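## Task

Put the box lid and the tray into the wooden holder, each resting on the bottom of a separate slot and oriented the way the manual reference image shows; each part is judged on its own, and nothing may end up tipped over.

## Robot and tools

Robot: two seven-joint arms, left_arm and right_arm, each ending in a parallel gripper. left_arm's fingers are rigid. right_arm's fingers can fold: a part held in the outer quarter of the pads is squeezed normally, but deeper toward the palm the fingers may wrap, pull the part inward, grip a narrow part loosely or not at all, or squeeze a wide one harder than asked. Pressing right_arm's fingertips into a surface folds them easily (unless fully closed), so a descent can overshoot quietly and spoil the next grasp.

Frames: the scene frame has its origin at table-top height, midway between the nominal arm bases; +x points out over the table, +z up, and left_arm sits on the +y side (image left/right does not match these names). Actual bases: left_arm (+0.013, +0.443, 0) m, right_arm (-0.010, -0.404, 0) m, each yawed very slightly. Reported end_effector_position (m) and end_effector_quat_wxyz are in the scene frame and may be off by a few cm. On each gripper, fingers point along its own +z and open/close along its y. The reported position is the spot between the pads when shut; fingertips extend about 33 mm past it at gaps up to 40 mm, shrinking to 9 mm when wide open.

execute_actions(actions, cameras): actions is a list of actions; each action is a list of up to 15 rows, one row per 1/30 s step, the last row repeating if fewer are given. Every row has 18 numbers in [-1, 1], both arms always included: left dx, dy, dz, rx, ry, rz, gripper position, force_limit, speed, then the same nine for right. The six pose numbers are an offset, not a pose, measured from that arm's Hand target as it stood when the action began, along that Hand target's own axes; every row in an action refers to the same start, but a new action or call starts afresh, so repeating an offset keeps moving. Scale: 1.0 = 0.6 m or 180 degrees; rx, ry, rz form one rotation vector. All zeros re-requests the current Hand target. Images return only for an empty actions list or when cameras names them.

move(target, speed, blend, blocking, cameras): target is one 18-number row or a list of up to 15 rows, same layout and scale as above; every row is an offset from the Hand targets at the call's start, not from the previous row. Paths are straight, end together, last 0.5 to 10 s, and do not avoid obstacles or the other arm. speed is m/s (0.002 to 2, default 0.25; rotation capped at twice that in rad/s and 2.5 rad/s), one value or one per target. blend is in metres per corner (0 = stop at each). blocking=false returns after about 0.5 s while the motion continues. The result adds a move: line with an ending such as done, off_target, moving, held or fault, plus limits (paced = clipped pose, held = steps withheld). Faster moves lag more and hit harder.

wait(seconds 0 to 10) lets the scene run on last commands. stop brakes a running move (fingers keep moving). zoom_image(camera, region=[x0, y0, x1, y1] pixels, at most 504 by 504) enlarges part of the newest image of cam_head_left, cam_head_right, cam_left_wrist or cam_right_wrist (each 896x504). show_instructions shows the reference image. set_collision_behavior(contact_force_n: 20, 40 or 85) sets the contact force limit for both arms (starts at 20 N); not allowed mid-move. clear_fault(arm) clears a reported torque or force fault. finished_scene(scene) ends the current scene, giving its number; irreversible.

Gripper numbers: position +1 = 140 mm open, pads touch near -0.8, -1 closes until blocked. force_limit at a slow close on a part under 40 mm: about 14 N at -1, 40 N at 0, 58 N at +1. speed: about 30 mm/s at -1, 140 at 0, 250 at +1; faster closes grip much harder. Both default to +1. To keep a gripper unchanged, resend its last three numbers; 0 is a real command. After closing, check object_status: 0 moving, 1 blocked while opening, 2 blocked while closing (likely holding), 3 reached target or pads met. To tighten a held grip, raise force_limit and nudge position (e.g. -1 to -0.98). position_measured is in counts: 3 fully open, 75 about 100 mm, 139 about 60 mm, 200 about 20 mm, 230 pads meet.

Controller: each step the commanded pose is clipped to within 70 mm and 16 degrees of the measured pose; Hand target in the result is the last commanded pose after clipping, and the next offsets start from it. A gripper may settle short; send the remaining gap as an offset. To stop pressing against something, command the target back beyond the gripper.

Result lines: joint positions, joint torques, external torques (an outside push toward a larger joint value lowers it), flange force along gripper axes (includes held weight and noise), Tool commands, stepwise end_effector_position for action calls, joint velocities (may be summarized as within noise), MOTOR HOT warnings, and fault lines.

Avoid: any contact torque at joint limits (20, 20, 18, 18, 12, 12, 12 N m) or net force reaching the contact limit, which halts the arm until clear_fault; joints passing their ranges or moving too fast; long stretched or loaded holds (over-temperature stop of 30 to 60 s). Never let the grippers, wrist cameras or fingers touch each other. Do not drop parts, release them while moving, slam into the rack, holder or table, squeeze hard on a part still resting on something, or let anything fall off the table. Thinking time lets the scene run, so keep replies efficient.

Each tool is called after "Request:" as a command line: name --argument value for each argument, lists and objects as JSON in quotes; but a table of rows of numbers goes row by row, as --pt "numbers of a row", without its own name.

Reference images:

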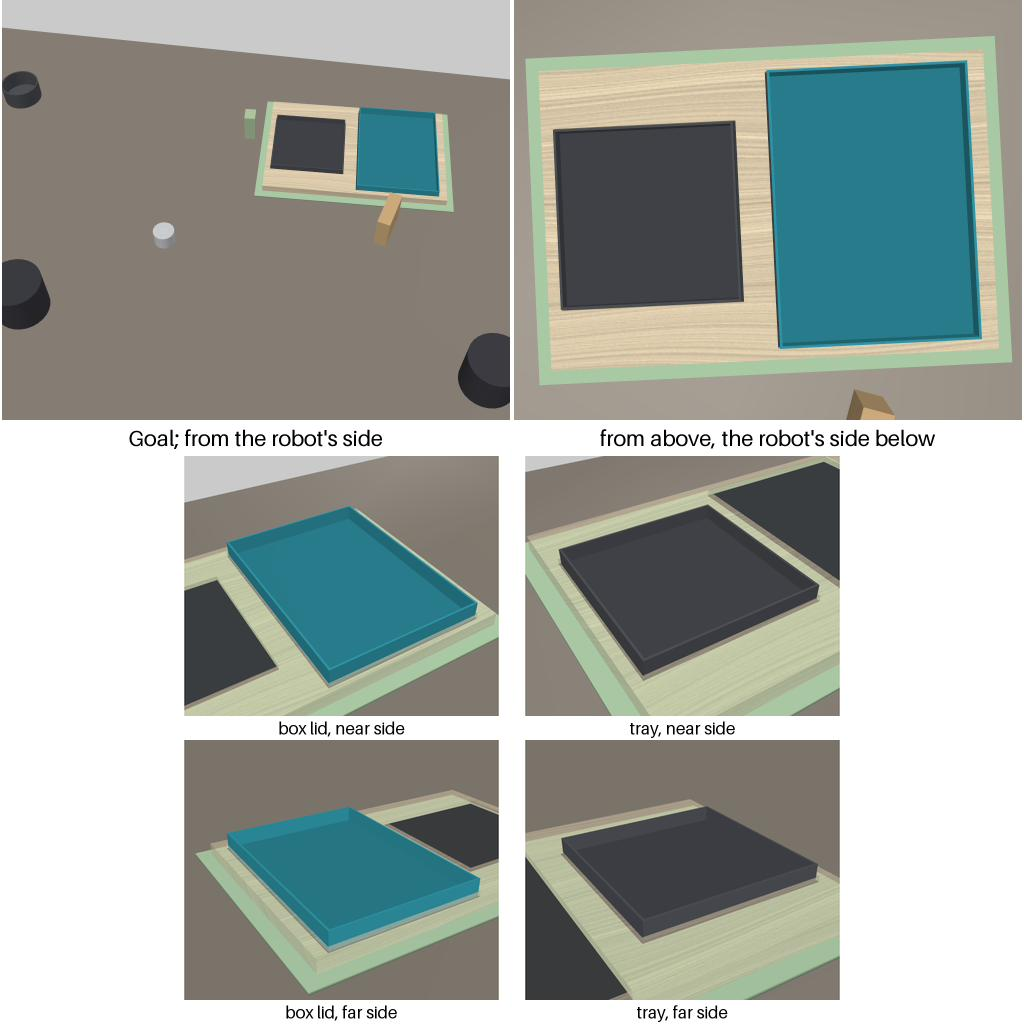

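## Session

Request:
execute_actions --actions '[]'

Scene clock: 0.00 s.
left_arm: end_effector_position=(+0.0542, -0.0215, +0.2060) position_measured=3 object_status=3 end_effector_quat_wxyz=(+0.393, -0.487, +0.748, -0.222) | right_arm: end_effector_position=(+0.2561, -0.6380, +0.1777) position_measured=3 object_status=3 end_effector_quat_wxyz=(-0.143, +0.656, -0.659, -0.338)
Joint positions: left_arm=[-1.824 0.101 -0.13 -2.192 0.818 1.682 -1.929] | right_arm=[-0.851 0.167 -0.014 -2.041 0.198 1.478 -0.954]
Joint velocities: within noise
Joint torques (N m): no reading
External joint torques (N m): no reading
Flange force (N): no reading
Hand target: left_arm +0.0542, -0.0215, +0.2060; +0.393, -0.487, +0.748, -0.222 | right_arm +0.2561, -0.6380, +0.1777; -0.143, +0.656, -0.659, -0.338
Tool commands: left_gripper/position=+1.0 left_gripper/force_limit=+1.0 left_gripper/speed=+1.0 right_gripper/position=+1.0 right_gripper/force_limit=+1.0 right_gripper/speed=+1.0
camera_calibration:
cam_left_wrist: T_world_to_cam=[[-0.555313, 0.437895, -0.707019, 0.193298], [-0.0747662, 0.820419, 0.566854, -0.091739], [0.828274, 0.367642, -0.42285, 0.194926], [0, 0, 0, 1]] pos_world=[-0.0609698, -0.081043, 0.271092]
cam_right_wrist: T_world_to_cam=[[-0.954972, -0.108518, 0.276137, 0.130009], [0.180095, 0.527616, 0.830173, 0.150496], [-0.235783, 0.842523, -0.484315, 0.826833], [0, 0, 0, 1]] pos_world=[0.292004, -0.761921, 0.23961]

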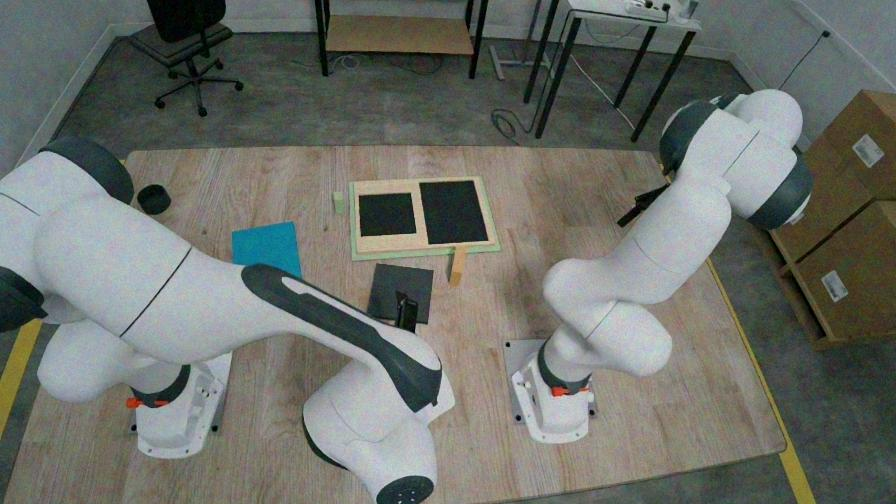

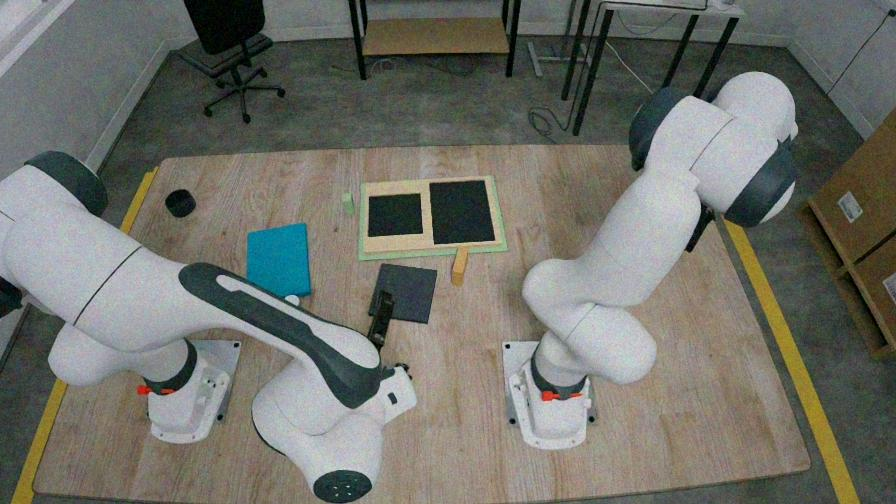

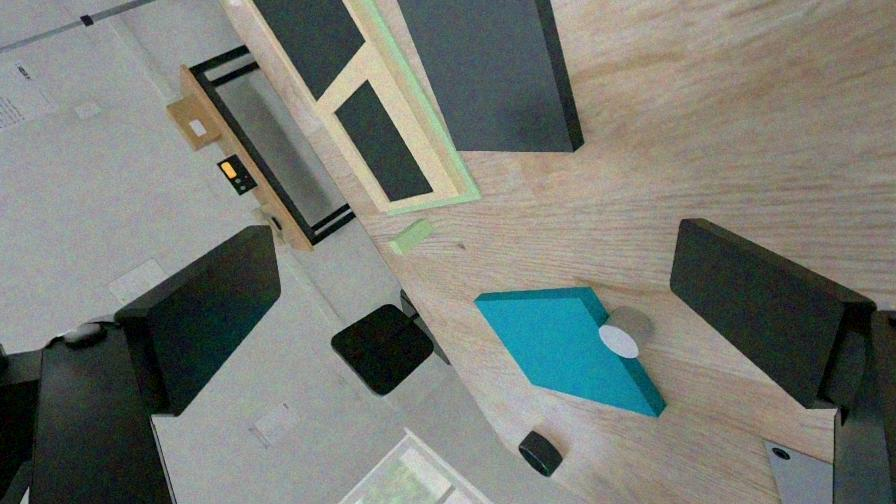

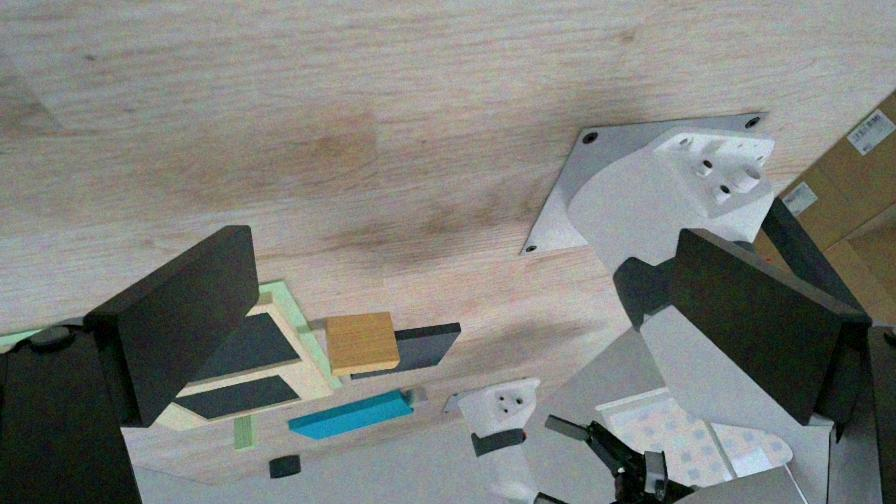

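Request:
move --target '[-0.9735,-0.2615,0.3788,-0.1547,0.2738,0.3393,1,1,1,-0.4215,-0.2777,-0.0567,0.2435,0.103,0.4724,1,1,1]' --speed 0.5 --cameras '["all"]'

Request:
set_collision_behavior --contact_force_n 40

Request:
zoom_image --camera "cam_head_right" --region '[230, 160, 530, 340]'

Scene clock: 49.70 s.
left_arm: end_effector_position=(+0.4505, +0.4488, +0.4005) position_measured=3 object_status=3 end_effector_quat_wxyz=(+0.000, -0.003, +1.000, +0.000) | right_arm: end_effector_position=(+0.4499, -0.4518, +0.3195) position_measured=3 object_status=3 end_effector_quat_wxyz=(+0.001, -0.003, +1.000, +0.000)
Joint positions: left_arm=[-2.025 -1.473 0.709 -1.857 1.128 0.8 0.572] | right_arm=[-1.275 -0.631 0.955 -2.119 0.508 1.703 1.033]
Joint velocities: left_arm=[0 -0.001 0.001 0 0.001 0.001 0.006] | right_arm=[within noise]
Joint torques (N m): left_arm=[0.37 31.72 -21.1 3.64 0.72 2.38 0.25] | right_arm=[-0.37 2.46 -16.95 21.53 0.88 2.37 0.28]
External joint torques (N m): left_arm=[0.46 0.32 0.96 0.59 0.19 -0.15 0.25] | right_arm=[-0.32 0.39 -1.4 -0.24 0.12 -0.14 0.28]
Flange force (N): left_arm=[-3.2 0.7 -1.4] | right_arm=[2.9 -0.6 -1.2]
Hand target: left_arm +0.4508, +0.4502, +0.4002; -0.001, +0.001, +1.000, +0.000 | right_arm +0.4498, -0.4504, +0.3196; +0.000, +0.000, +1.000, +0.000
Off the commanded pose: left_arm 0.001 m, 0 deg | right_arm 0.001 m, 0 deg.
move: done; limits=paced
camera_calibration:
cam_left_wrist: T_world_to_cam=[[0.00633423, 0.999971, 0.00424215, -0.445224], [0.935091, -0.00742641, 0.354329, -0.556532], [0.354351, 0.00172239, -0.935111, 0.358925], [0, 0, 0, 1]] pos_world=[0.396043, 0.44046, 0.534719]
cam_right_wrist: T_world_to_cam=[[-0.00833927, 0.999612, 0.0265868, 0.450648], [0.947587, -0.000592445, 0.319496, -0.521104], [0.319388, 0.0278577, -0.947214, 0.314354], [0, 0, 0, 1]] pos_world=[0.397149, -0.459539, 0.45227]

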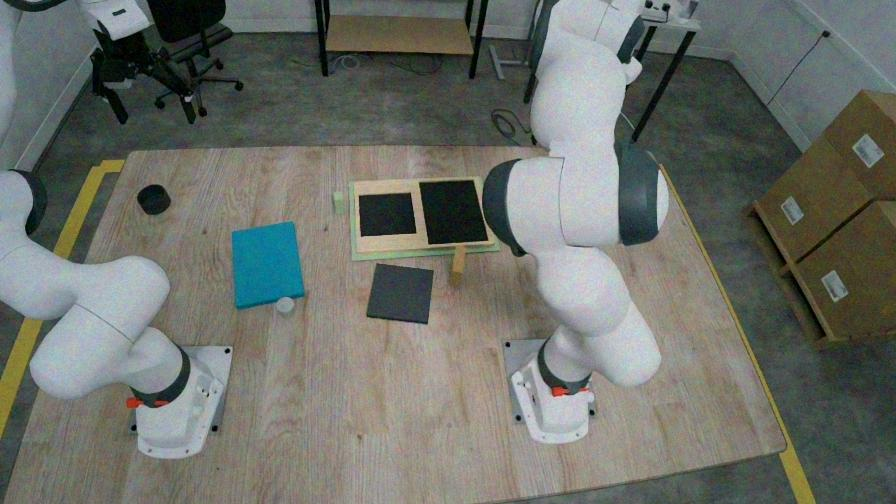

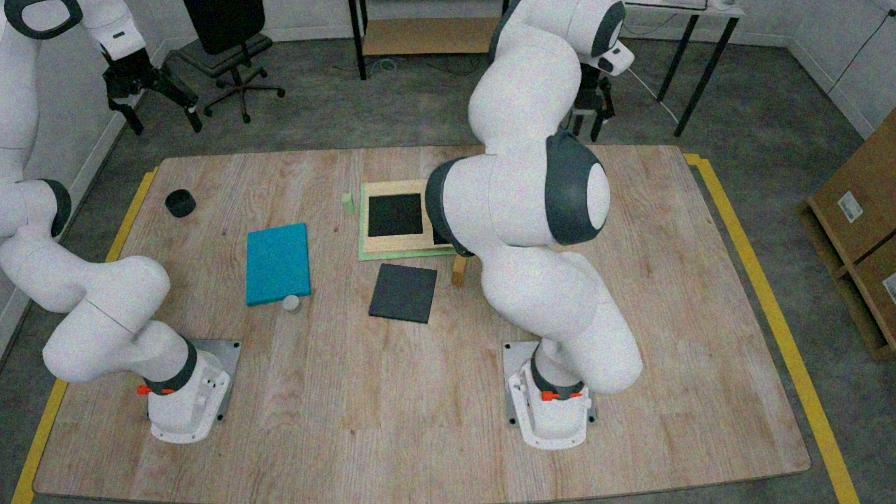

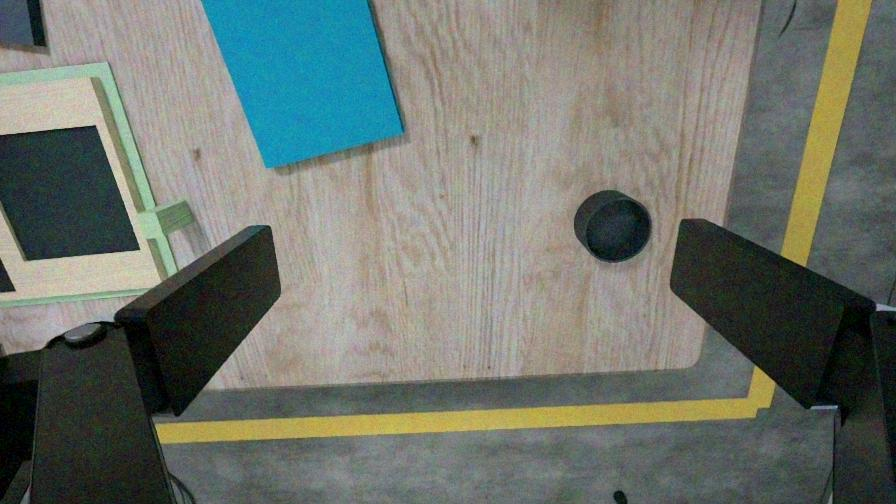

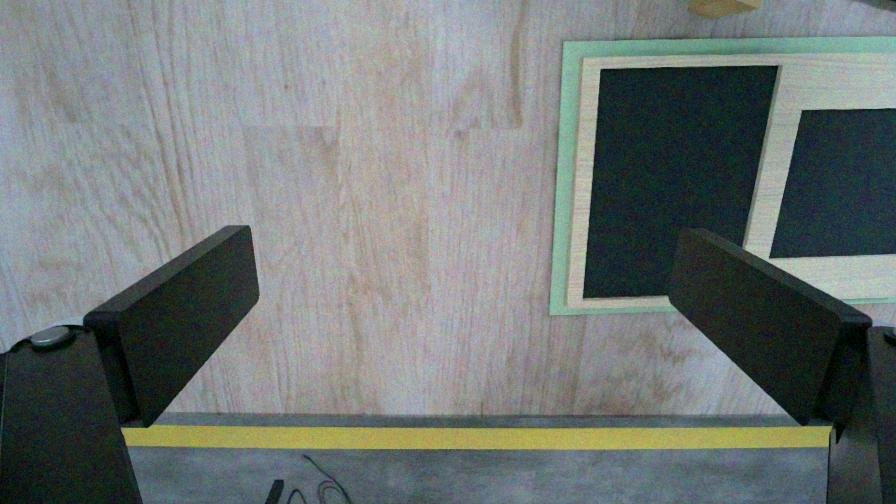

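Set on each arm: contact force limit 40 N; load limits (N m) waist: 35, shoulder: 35, upper arm roll: 32, elbow: 30, forearm roll: 12, wrist pitch: 12, wrist roll: 12.

Scaled by 1.680 from the camera's 896x504 image, which has a finer 1280x720 frame.

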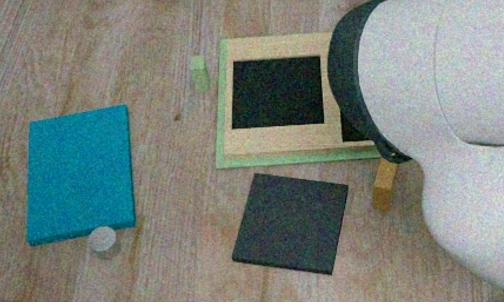

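Request:
move --target '[0.661,-0.786,0.3237,0.1547,-0.2738,-0.3393,-1,0,1,0.1797,0.9807,0.3327,-0.0989,-0.08,-0.5603,1,1,1]' --speed 0.4 --cameras '["cam_head_left","cam_head_right","cam_right_wrist"]'

Scene clock: 135.37 s.
left_arm: end_effector_position=(+0.0530, -0.0222, +0.2068) position_measured=235 object_status=3 end_effector_quat_wxyz=(+0.391, -0.484, +0.751, -0.221) | right_arm: end_effector_position=(+0.3427, +0.1379, +0.1198) position_measured=3 object_status=3 end_effector_quat_wxyz=(-0.110, +0.763, -0.623, -0.134)
Joint positions: left_arm=[-2.352 0.104 0.409 -2.198 0.78 1.719 -1.893] | right_arm=[-1.205 -0.504 2.067 -2.034 0.998 2.277 0.046]
Joint velocities: left_arm=[0 0 -0.001 -0.001 -0.001 0 -0.006] | right_arm=[within noise]
Joint torques (N m): left_arm=[0.47 -29 2.99 21.28 1.52 -0.28 -0.31] | right_arm=[-0.71 28.21 -15.74 20.91 0.44 2.31 -0.26]
External joint torques (N m): left_arm=[0.41 0.58 1.46 -0.33 -0.13 -0.33 -0.22] | right_arm=[-0.56 -0.37 -1.67 -0.09 -0.19 -0.17 -0.25]
Flange force (N): left_arm=[1.0 -0.2 1.3] | right_arm=[1.0 -0.6 -2.5]
Hand target: left_arm +0.0533, -0.0209, +0.2063; +0.393, -0.487, +0.748, -0.222 | right_arm +0.3417, +0.1381, +0.1202; -0.110, +0.766, -0.619, -0.135
Off the commanded pose: left_arm 0.001 m, 1 deg | right_arm 0.001 m, 0 deg.
move: done; limits=paced
camera_calibration:
cam_right_wrist: T_world_to_cam=[[-0.977044, -0.211673, 0.0240642, 0.364893], [-0.150883, 0.767305, 0.62328, -0.121259], [-0.150396, 0.605341, -0.781628, 0.204509], [0, 0, 0, 1]] pos_world=[0.368978, 0.0464825, 0.226648]
Images, in order (width x height): cam_head_left 896x504, cam_head_right 896x504, cam_right_wrist 896x504.

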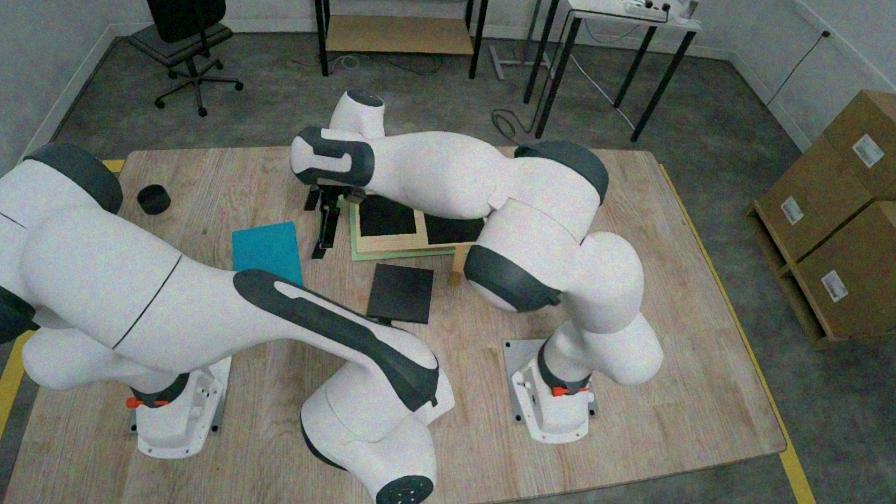

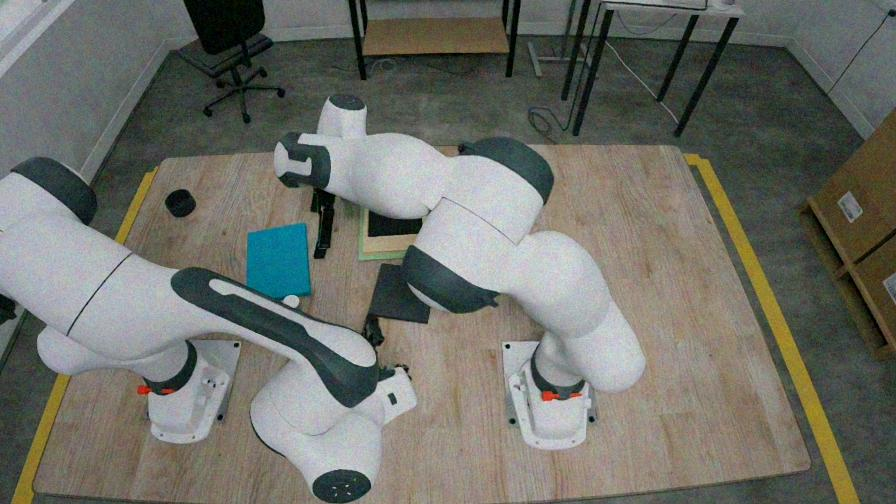

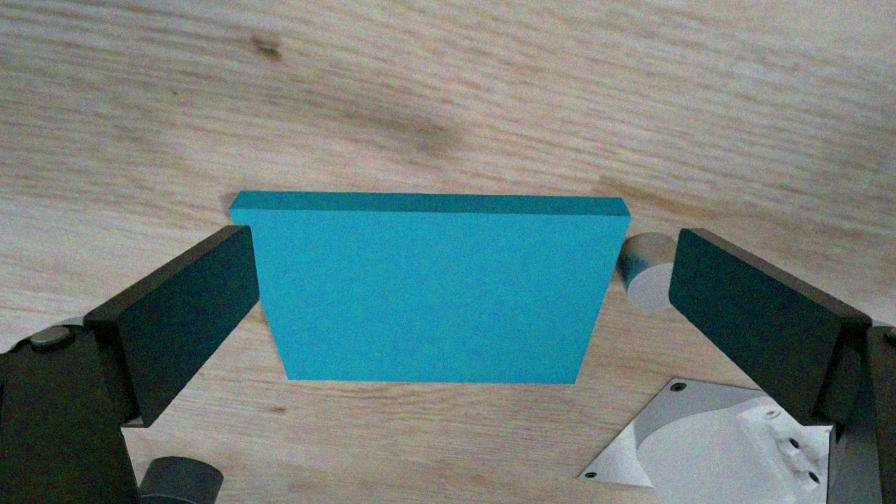

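Request:
move --pt "0 0 0 0 0 0 -1 0 1 0.48 0 -0.3875 0 0 0 1 1 1" --pt "-0.1525 -0.2523 0.1922 -0.07 0.1 0.11 -1 0 1 0.48 0 -0.3875 0 0 0 1 1 1" --pt "-0.4315 -0.2692 0.3307 -0.178 0.25 0.276 -1 0 1 0.48 0 -0.3875 0 0 0 1 1 1" --pt "-0.741 0.04 0.4155 -0.178 0.25 0.276 -1 0 1 0.48 0 -0.3875 0 0 0 1 1 1" --speed 0.3 --blend '[0,0.04,0.04,0]' --cameras '["cam_head_left"]'

Scene clock: 178.37 s.
left_arm: end_effector_position=(+0.3370, +0.4026, +0.2070) position_measured=235 object_status=3 end_effector_quat_wxyz=(+0.002, -0.112, +0.994, -0.003) | right_arm: end_effector_position=(+0.4143, -0.2045, +0.2404) position_measured=3 object_status=3 end_effector_quat_wxyz=(-0.108, +0.765, -0.621, -0.135)
Joint positions: left_arm=[-1.57 -1.692 0.966 -2.62 1.089 1.181 0.212] | right_arm=[-0.728 -0.45 0.899 -2.315 0.73 1.871 -0.413]
Joint velocities: left_arm=[-0.001 0.001 0 0 0.001 0 0.007] | right_arm=[within noise]
Joint torques (N m): left_arm=[0.38 18.52 -19.82 7.67 0.98 2.4 0.26] | right_arm=[-0.39 -4.93 -12.03 22.18 1.2 2.42 -0.3]
External joint torques (N m): left_arm=[0.42 -0.05 1.28 -0.26 0.28 -0.18 0.26] | right_arm=[-0.41 0.9 -1.51 -0.97 0.04 0.31 -0.29]
Flange force (N): left_arm=[-1.3 1.4 4.8] | right_arm=[3.2 2.4 0.6]
Hand target: left_arm +0.3371, +0.4033, +0.2064; +0.002, -0.107, +0.994, -0.002 | right_arm +0.4148, -0.2044, +0.2400; -0.110, +0.766, -0.619, -0.135
Off the commanded pose: left_arm 0.001 m, 1 deg | right_arm 0.001 m, 0 deg.
move: done; limits=paced
Images, in order (width x height): cam_head_left 896x504.

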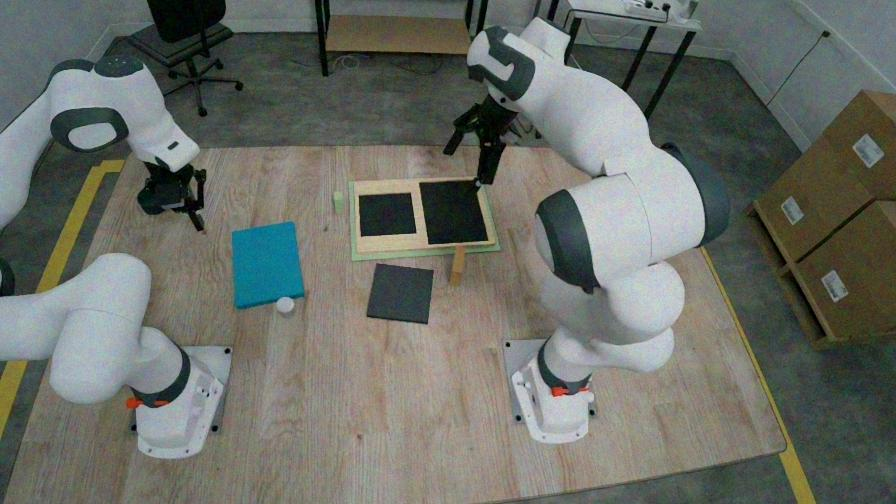

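Request:
move --pt "0.052 -0.42 -0.157 0 0 0 -1 0 1 0.276 0.01 -0.207 0 0 0 1 1 1" --pt "0.084 -0.72 -0.157 0 0 0 -1 0 1 0.276 0.01 -0.207 0 0 0 1 1 1" --pt "-0.285 -0.75 -0.157 0 0 0 -1 0 1 0.276 0.01 -0.207 0 0 0 1 1 1" --speed 0.3 --blend '[0.05,0.05,0]'

Scene clock: 196.60 s.
left_arm: end_effector_position=(+0.5992, +0.0028, +0.3018) position_measured=235 object_status=3 end_effector_quat_wxyz=(+0.050, -0.112, +0.988, -0.091) | right_arm: end_effector_position=(+0.4512, -0.3990, +0.3005) position_measured=3 object_status=3 end_effector_quat_wxyz=(-0.111, +0.764, -0.622, -0.134)
Joint positions: left_arm=[-2.835 -0.98 1.586 -1.35 1.018 1.667 0.248] | right_arm=[-0.889 -0.263 0.657 -2.091 0.468 1.69 -0.604]
Joint velocities: left_arm=[0 0 0 0 0 0 0.005] | right_arm=[within noise]
Joint torques (N m): left_arm=[0.24 40.35 -23.99 12.15 0.74 3.31 0.15] | right_arm=[-0.36 -14.46 -6.63 24.16 1.05 1.83 -0.3]
External joint torques (N m): left_arm=[0.25 1.32 1.01 -0.52 -0.07 0.29 0.17] | right_arm=[-0.29 1.44 -1.24 -0.22 -0.28 -0.17 -0.29]
Flange force (N): left_arm=[1.9 2.3 0.6] | right_arm=[3.6 -1.8 -1.1]
Hand target: left_arm +0.5996, +0.0003, +0.3030; +0.002, -0.107, +0.994, -0.002 | right_arm +0.4503, -0.3995, +0.3000; -0.110, +0.766, -0.619, -0.135
Off the commanded pose: left_arm 0.003 m, 12 deg | right_arm 0.001 m, 0 deg.
joint sent to its limit (left arm) — joint 1 (waist), lower limit. The joint targets are off in orientation, not in position.
move: off_target (left_arm)

Request:
move --pt "0.323 0.241 0 0 0 0 -1 0 1 0 0 0 0 0 0 1 1 1" --pt "0.281 0.744 0.172 0 0 0 -1 0 1 0 0 0 0 0 0 1 1 1" --speed 0.35 --blend '[0.05,0]'

Scene clock: 221.57 s.
left_arm: end_effector_position=(+0.3404, +0.3993, +0.1983) position_measured=235 object_status=3 end_effector_quat_wxyz=(+0.002, -0.112, +0.994, -0.003) | right_arm: end_effector_position=(+0.4512, -0.3990, +0.3005) position_measured=3 object_status=3 end_effector_quat_wxyz=(-0.111, +0.764, -0.622, -0.134)
Joint positions: left_arm=[-1.441 -1.502 0.999 -2.648 1.028 1.381 0.299] | right_arm=[-0.889 -0.263 0.657 -2.091 0.468 1.69 -0.604]
Joint velocities: left_arm=[0 0 0 0.001 0 -0.001 0.007] | right_arm=[within noise]
Joint torques (N m): left_arm=[0.31 15.55 -19.58 10.6 1.01 2.39 0.09] | right_arm=[-0.37 -14.48 -6.66 24.18 1.04 1.84 -0.3]
External joint torques (N m): left_arm=[0.4 -0.13 1.6 -0.38 0.27 -0.18 0.09] | right_arm=[-0.36 1.41 -1.35 -0.14 -0.29 -0.16 -0.29]
Flange force (N): left_arm=[-1.3 1.3 5.3] | right_arm=[3.7 -1.7 -1.4]
Hand target: left_arm +0.3402, +0.4003, +0.1975; +0.002, -0.107, +0.994, -0.002 | right_arm +0.4503, -0.3995, +0.3000; -0.110, +0.766, -0.619, -0.135
Off the commanded pose: left_arm 0.001 m, 1 deg | right_arm 0.001 m, 0 deg.
move: done

Request:
move --pt "0.033 0 0.2675 0 0 0 -1 0 1 -0.757 -0.009 0.595 0 0 0 1 1 1" --pt "0.033 0 0.2675 0 0 0 -1 0 1 -0.7 -0.009 0.7517 0 0 0 1 1 1" --speed '[0.3,0.12]' --blend '[0.02,0]' --cameras '["cam_head_left","cam_right_wrist","cam_left_wrist"]'

Scene clock: 231.80 s.
left_arm: end_effector_position=(+0.3208, +0.3966, +0.0368) position_measured=235 object_status=3 end_effector_quat_wxyz=(+0.001, -0.104, +0.995, +0.000) | right_arm: end_effector_position=(+0.3404, +0.1380, +0.0203) position_measured=3 object_status=3 end_effector_quat_wxyz=(-0.108, +0.764, -0.621, -0.135)
Joint positions: left_arm=[-1.312 -1.561 1.485 -2.868 1.487 1.557 0.297] | right_arm=[-1.255 -0.766 2.132 -2.013 1.325 2.261 -0.154]
Joint velocities: left_arm=[within noise] | right_arm=[0.001 -0.001 0 0 0.001 0 -0.006]
Joint torques (N m): left_arm=[0.68 13.51 -18.85 1.83 1.02 2.78 -0.29] | right_arm=[-1.05 33.31 -20.96 16.58 0.89 2.61 -0.32]
External joint torques (N m): left_arm=[0.8 0.2 1.7 -0.11 0.27 0.22 -0.29] | right_arm=[-0.87 -0.72 -1.39 -0.12 0.28 0.29 -0.31]
Flange force (N): left_arm=[1.6 2.3 7.8] | right_arm=[1.3 -1.9 0.5]
Hand target: left_arm +0.3216, +0.3956, +0.0369; +0.002, -0.107, +0.994, -0.002 | right_arm +0.3411, +0.1387, +0.0201; -0.110, +0.766, -0.619, -0.135
Off the commanded pose: left_arm 0.001 m, 1 deg | right_arm 0.001 m, 0 deg.
move: done
camera_calibration:
cam_left_wrist: T_world_to_cam=[[-0.194234, 0.980939, 0.00557379, -0.318826], [0.917044, 0.179559, 0.356073, -0.375157], [0.348285, 0.0742728, -0.934441, 0.0380502], [0, 0, 0, 1]] pos_world=[0.268857, 0.377285, 0.170916]
cam_right_wrist: T_world_to_cam=[[-0.976107, -0.215392, 0.0286786, 0.36516], [-0.151266, 0.768312, 0.621945, -0.0596492], [-0.155996, 0.602747, -0.782535, 0.128588], [0, 0, 0, 1]] pos_world=[0.367472, 0.0469757, 0.127251]
Images, in order (width x height): cam_head_left 896x504, cam_left_wrist 896x504, cam_right_wrist 896x504.

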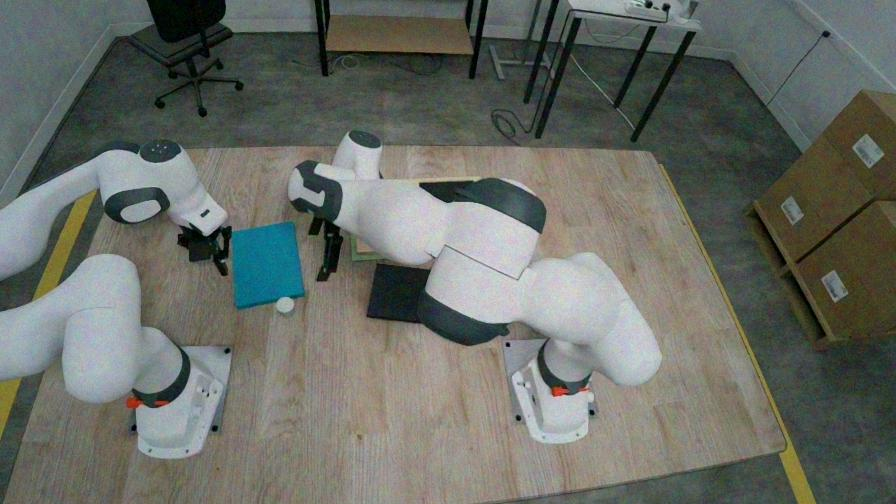

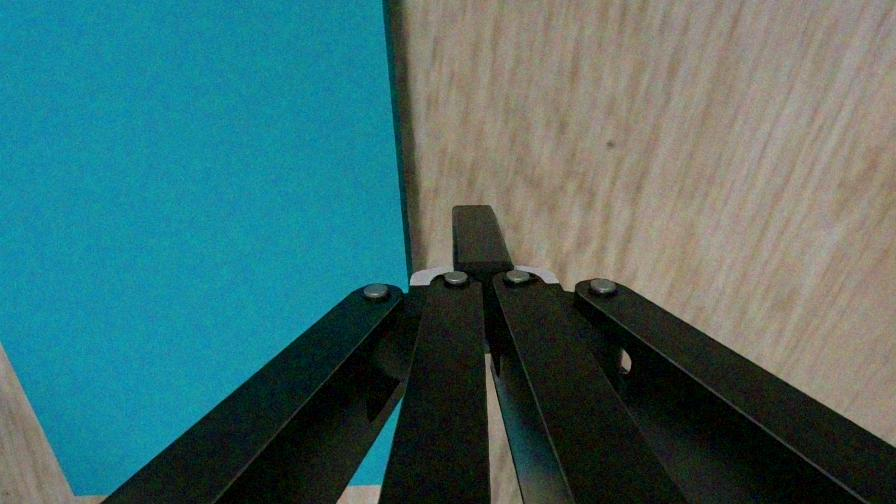

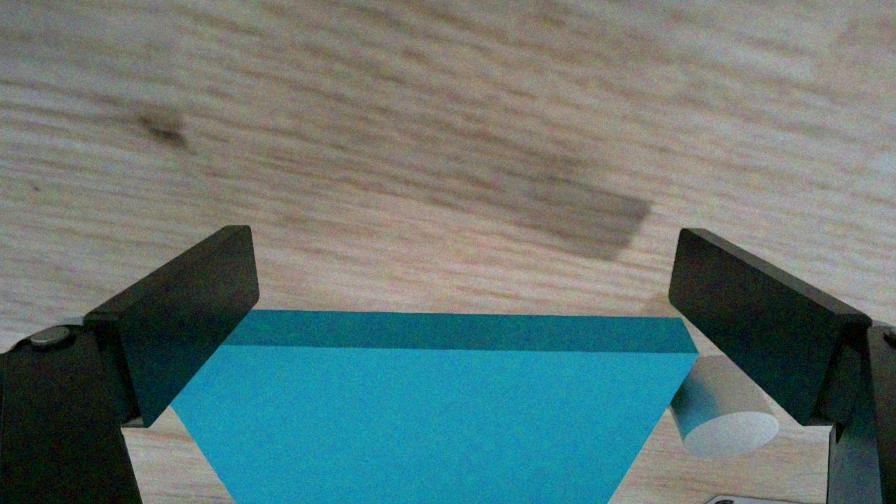

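Request:
zoom_image --camera "cam_head_left" --region '[225, 280, 325, 330]'

Scaled by 5.040 from the camera's 896x504 image, which has a finer 1280x720 frame.

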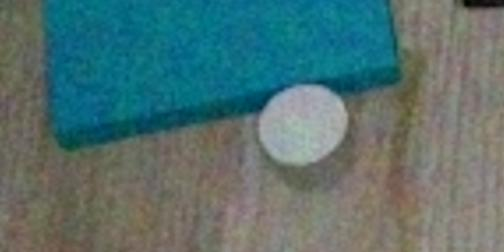

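Request:
move --target '[0,-0.02,0,0,0,0,-1,0,1,-0.0674,0,0.0245,0,0,0,1,1,1]' --speed 0.06 --cameras '["cam_left_wrist","cam_right_wrist"]'

Scene clock: 257.13 s.
left_arm: end_effector_position=(+0.3229, +0.3846, +0.0370) position_measured=235 object_status=3 end_effector_quat_wxyz=(+0.001, -0.104, +0.995, -0.001) | right_arm: end_effector_position=(+0.3323, +0.1816, +0.0216) position_measured=3 object_status=3 end_effector_quat_wxyz=(-0.112, +0.768, -0.616, -0.135)
Joint positions: left_arm=[-1.36 -1.561 1.487 -2.857 1.489 1.558 0.261] | right_arm=[-1.261 -0.821 2.16 -1.909 1.325 2.254 -0.082]
Joint velocities: left_arm=[within noise] | right_arm=[0 -0.001 0 0 -0.001 0 0.005]
Joint torques (N m): left_arm=[-0.07 13.61 -19.09 2.55 1.02 2.67 -0.29] | right_arm=[-1.12 35.66 -22.33 16.66 0.63 2.25 0.25]
External joint torques (N m): left_arm=[-0.04 0.08 1.74 0.55 0.27 0.11 -0.29] | right_arm=[-0.76 -1.51 -1.7 -0.16 -0.01 -0.17 0.26]
Flange force (N): left_arm=[-2.0 -1.9 7.3] | right_arm=[-1.3 -3.5 0.4]
Hand target: left_arm +0.3242, +0.3839, +0.0369; +0.002, -0.107, +0.994, -0.002 | right_arm +0.3321, +0.1808, +0.0202; -0.110, +0.766, -0.619, -0.135
Off the commanded pose: left_arm 0.002 m, 0 deg | right_arm 0.002 m, 0 deg.
move: done
camera_calibration:
cam_left_wrist: T_world_to_cam=[[-0.194181, 0.980959, 0.00357175, -0.306544], [0.916783, 0.180179, 0.356434, -0.375161], [0.349003, 0.072487, -0.934314, 0.0388529], [0, 0, 0, 1]] pos_world=[0.270856, 0.365487, 0.171116]
cam_right_wrist: T_world_to_cam=[[-0.973964, -0.225897, 0.0190772, 0.368026], [-0.164593, 0.762491, 0.625713, -0.0897651], [-0.155893, 0.606282, -0.77982, 0.101305], [0, 0, 0, 1]] pos_world=[0.359462, 0.0901618, 0.128146]
Images, in order (width x height): cam_left_wrist 896x504, cam_right_wrist 896x504.

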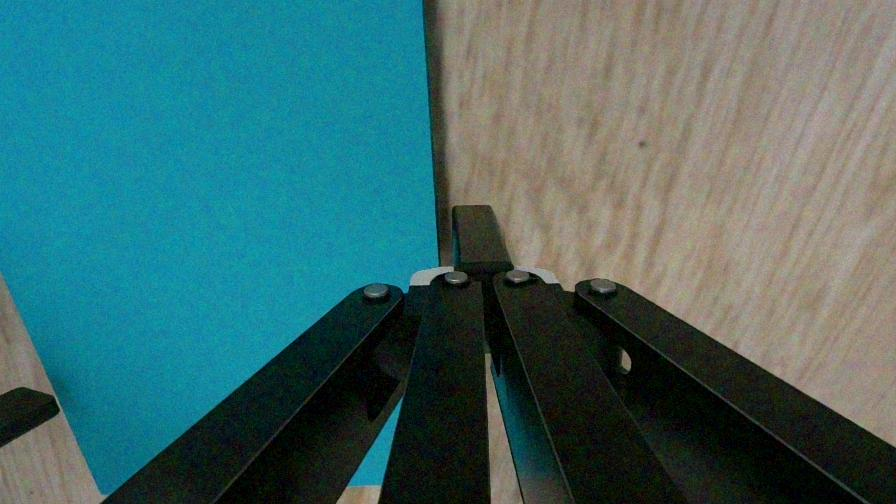

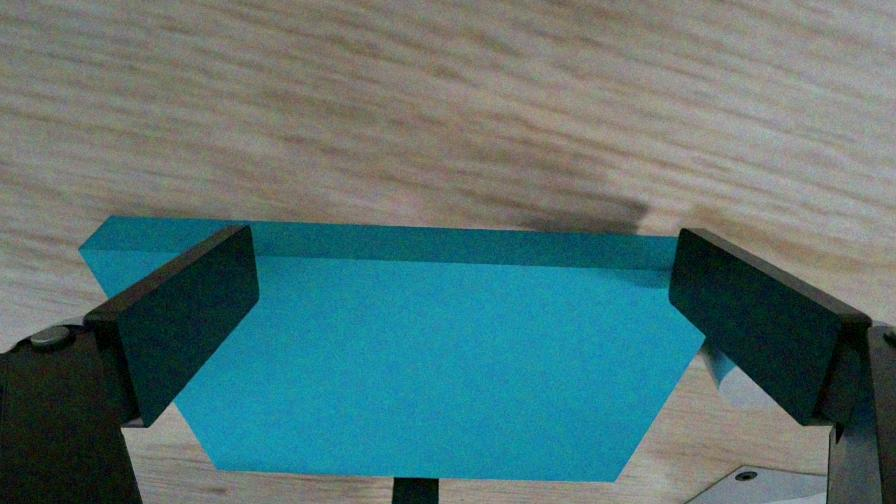

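Request:
move --pt "0 -0.002 0 0 0 0 -1 0 1 0.0023 -0.0333 0.0063 0 0 0 1 1 1" --pt "0 -0.025 0 0 0 0 -1 0 1 0.0023 -0.0333 0.0063 0 0 0 1 1 1" --speed 0.05 --cameras '["cam_left_wrist","cam_right_wrist","cam_head_left"]'

Scene clock: 269.80 s.
left_arm: end_effector_position=(+0.3275, +0.3749, +0.0367) position_measured=235 object_status=3 end_effector_quat_wxyz=(+0.002, -0.107, +0.994, +0.004) | right_arm: end_effector_position=(+0.3532, +0.1848, +0.0181) position_measured=3 object_status=3 end_effector_quat_wxyz=(-0.112, +0.766, -0.618, -0.135)
Joint positions: left_arm=[-1.42 -1.559 1.487 -2.836 1.493 1.55 0.216] | right_arm=[-1.322 -0.857 2.175 -1.849 1.324 2.229 -0.081]
Joint velocities: left_arm=[0 0 0 0.002 0.001 0 -0.006] | right_arm=[within noise]
Joint torques (N m): left_arm=[-2.14 12.32 -18.3 1.08 0.42 4.41 -0.14] | right_arm=[-0.08 36.42 -20.89 16.82 0.98 2.5 0.23]
External joint torques (N m): left_arm=[-2.15 -1.5 3.01 -0.94 -0.36 1.87 -0.14] | right_arm=[0.05 -2.42 -0.07 0.01 0.3 0.11 0.24]
Flange force (N): left_arm=[-1.5 -8.6 11.5] | right_arm=[-2.0 -3.5 4.9]
Hand target: left_arm +0.3274, +0.3692, +0.0370; +0.002, -0.107, +0.994, -0.002 | right_arm +0.3516, +0.1849, +0.0162; -0.110, +0.766, -0.619, -0.135
Off the commanded pose: left_arm 0.006 m, 1 deg | right_arm 0.002 m, 0 deg.
move: off_target (left_arm)
camera_calibration:
cam_left_wrist: T_world_to_cam=[[-0.200391, 0.979629, 0.013056, -0.294061], [0.915474, 0.182489, 0.358615, -0.3781], [0.348927, 0.0838158, -0.933394, 0.0334062], [0, 0, 0, 1]] pos_world=[0.275557, 0.35427, 0.170613]
cam_right_wrist: T_world_to_cam=[[-0.975009, -0.221183, 0.0208464, 0.3886], [-0.159866, 0.763665, 0.625507, -0.0884345], [-0.154271, 0.606542, -0.77994, 0.0992797], [0, 0, 0, 1]] pos_world=[0.380067, 0.093269, 0.124648]
Images, in order (width x height): cam_head_left 896x504, cam_left_wrist 896x504, cam_right_wrist 896x504.

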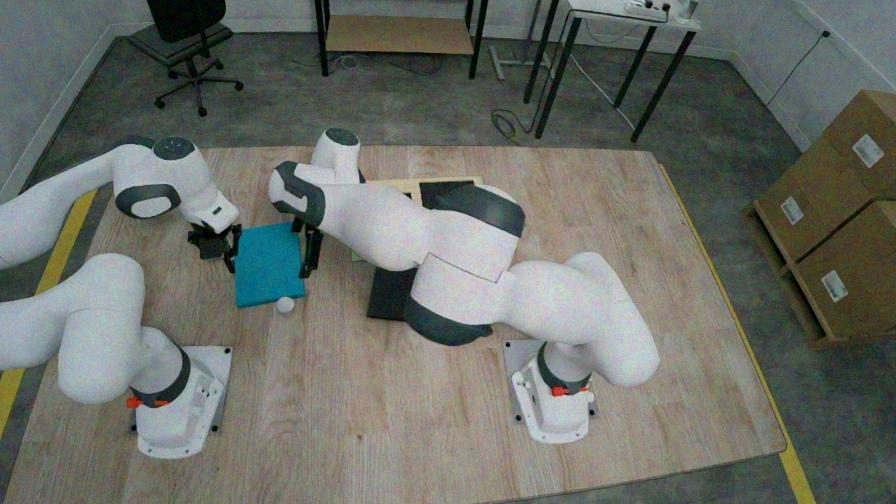

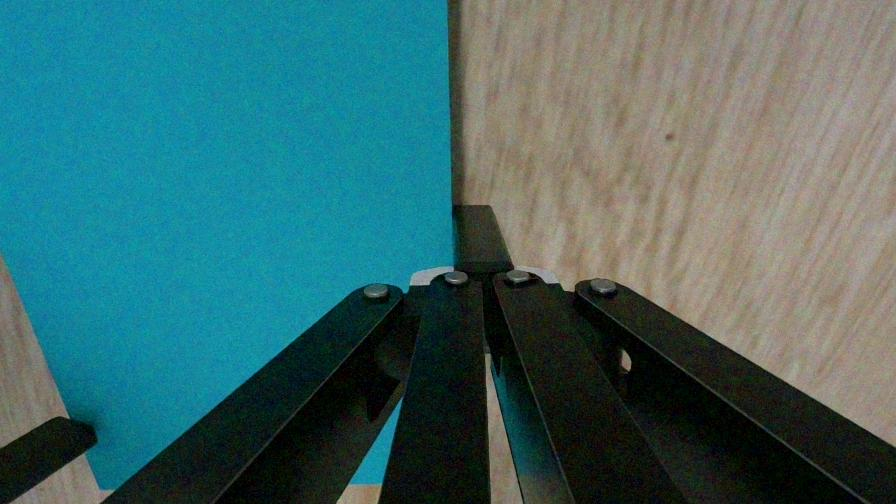

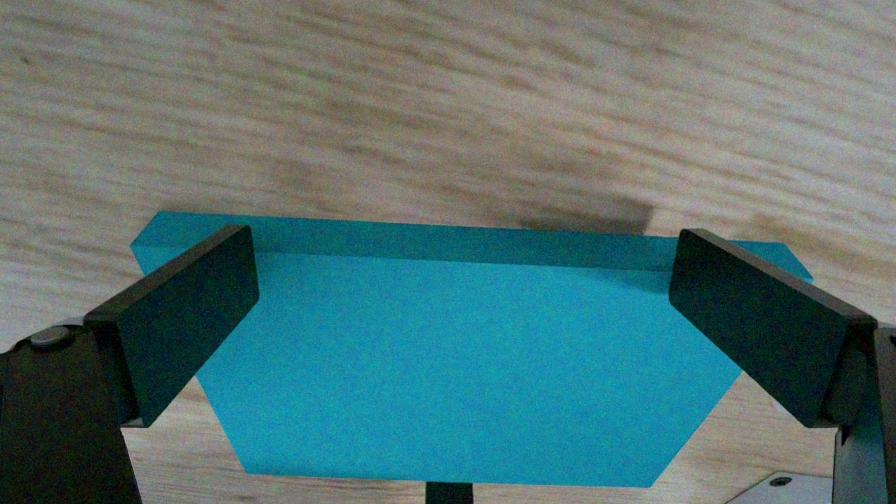

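Request:
move --pt "0 -0.01 -0.0917 0 0 0 -1 0 1 0 0 0 0 0 0 1 1 1" --pt "0 -0.0523 -0.1707 0 0 0 -1 0 1 0 0 0 0 0 0 1 1 1" --pt "0 -0.1218 -0.2277 0 0 0 -1 0 1 0 0 0 0 0 0 1 1 1" --pt "0 -0.1867 -0.2517 0 0 0 -1 0 1 0 0 0 0 0 0 1 1 1" --pt "0 -0.21 -0.2575 0 0 0 -1 0 1 0 0 0 0 0 0 1 1 1" --speed 0.07 --blend '[0.01,0.01,0.01,0.005,0]' --cameras '["cam_left_wrist","cam_right_wrist","cam_head_left"]'

Scene clock: 282.97 s.
left_arm: end_effector_position=(+0.3527, +0.2681, +0.1936) position_measured=235 object_status=3 end_effector_quat_wxyz=(+0.006, -0.097, +0.995, +0.004) | right_arm: end_effector_position=(+0.3622, +0.1723, +0.0132) position_measured=3 object_status=3 end_effector_quat_wxyz=(-0.107, +0.763, -0.625, -0.127)
Joint positions: left_arm=[-1.895 -1.408 1.088 -2.519 1.092 1.429 0.005] | right_arm=[-1.334 -0.858 2.176 -1.858 1.309 2.236 -0.076]
Joint velocities: left_arm=[within noise] | right_arm=[0.001 -0.001 0.002 0.001 -0.001 0.004 0]
Joint torques (N m): left_arm=[0.17 16.82 -19.83 9.08 1.44 3.25 -0.12] | right_arm=[4.52 40.24 -18.2 21.62 2.3 1.82 0.05]
External joint torques (N m): left_arm=[0.21 0.05 4.06 -1.31 0.66 0.69 -0.12] | right_arm=[4.67 1.56 2.67 4.97 1.63 -0.6 0.06]
Flange force (N): left_arm=[-2.0 -2.3 13.4] | right_arm=[-10.1 -1.7 4.9]
Hand target: left_arm +0.3515, +0.2679, +0.1918; +0.004, -0.095, +0.995, +0.004 (not the last commanded pose) | right_arm +0.3516, +0.1849, +0.0162; -0.110, +0.766, -0.619, -0.135
Off the commanded pose: left_arm 0.022 m, 1 deg | right_arm 0.017 m, 1 deg.
move: held (left_arm; a check stopped the path), off_target (right_arm); path passed 4 of 5 targets; limits=held
pose unreachable (left arm): on one or more control steps of this call, first in action 0 (counted from 0), this arm could not follow its commanded pose, so it was not sent that pose on those steps. It may still have moved: this result reports where it is.
cause: moving toward the commanded pose would bring a part of the arm too close to another arm (a part of this arm just beyond joint 7 (wrist roll) and a part of the right arm just beyond its joint 5 (forearm roll), at the place that arm is still heading or pushing toward).
camera_calibration:
cam_left_wrist: T_world_to_cam=[[-0.181915, 0.98325, 0.0112182, -0.193467], [0.915605, 0.165217, 0.366566, -0.434934], [0.358573, 0.0769554, -0.930324, 0.177893], [0, 0, 0, 1]] pos_world=[0.299245, 0.248395, 0.327101]
cam_right_wrist: T_world_to_cam=[[-0.978357, -0.205995, 0.0195699, 0.3934], [-0.15144, 0.777269, 0.610671, -0.0796076], [-0.141006, 0.594491, -0.791643, 0.101817], [0, 0, 0, 1]] pos_world=[0.387187, 0.0823854, 0.121518]
Images, in order (width x height): cam_head_left 896x504, cam_left_wrist 896x504, cam_right_wrist 896x504.

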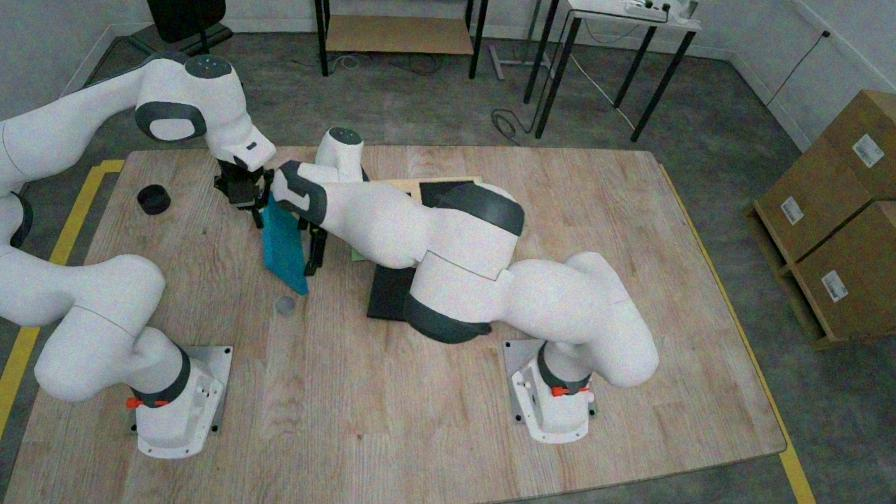

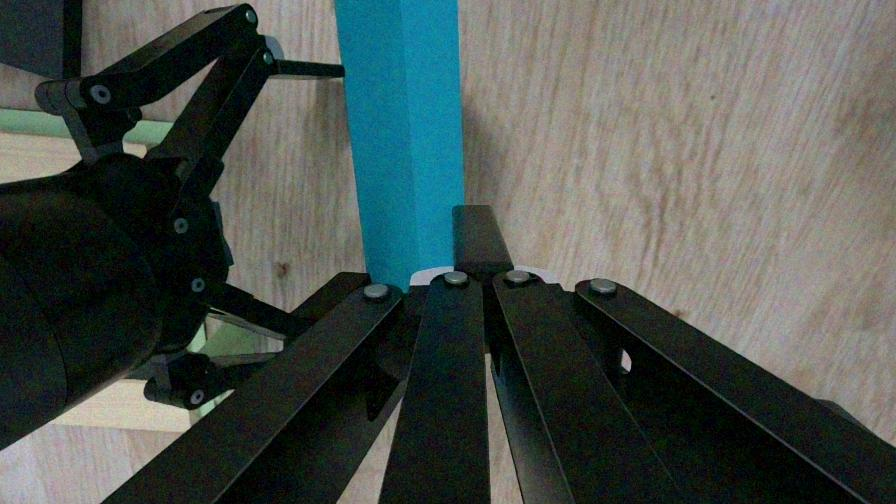

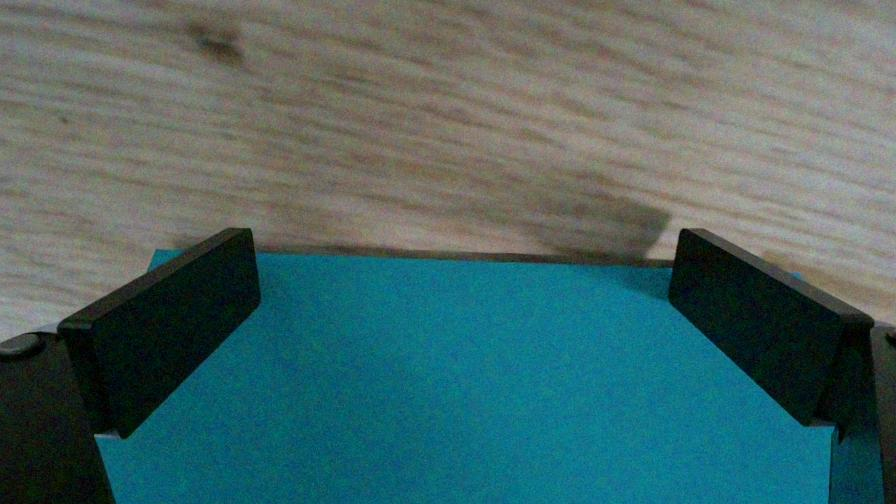

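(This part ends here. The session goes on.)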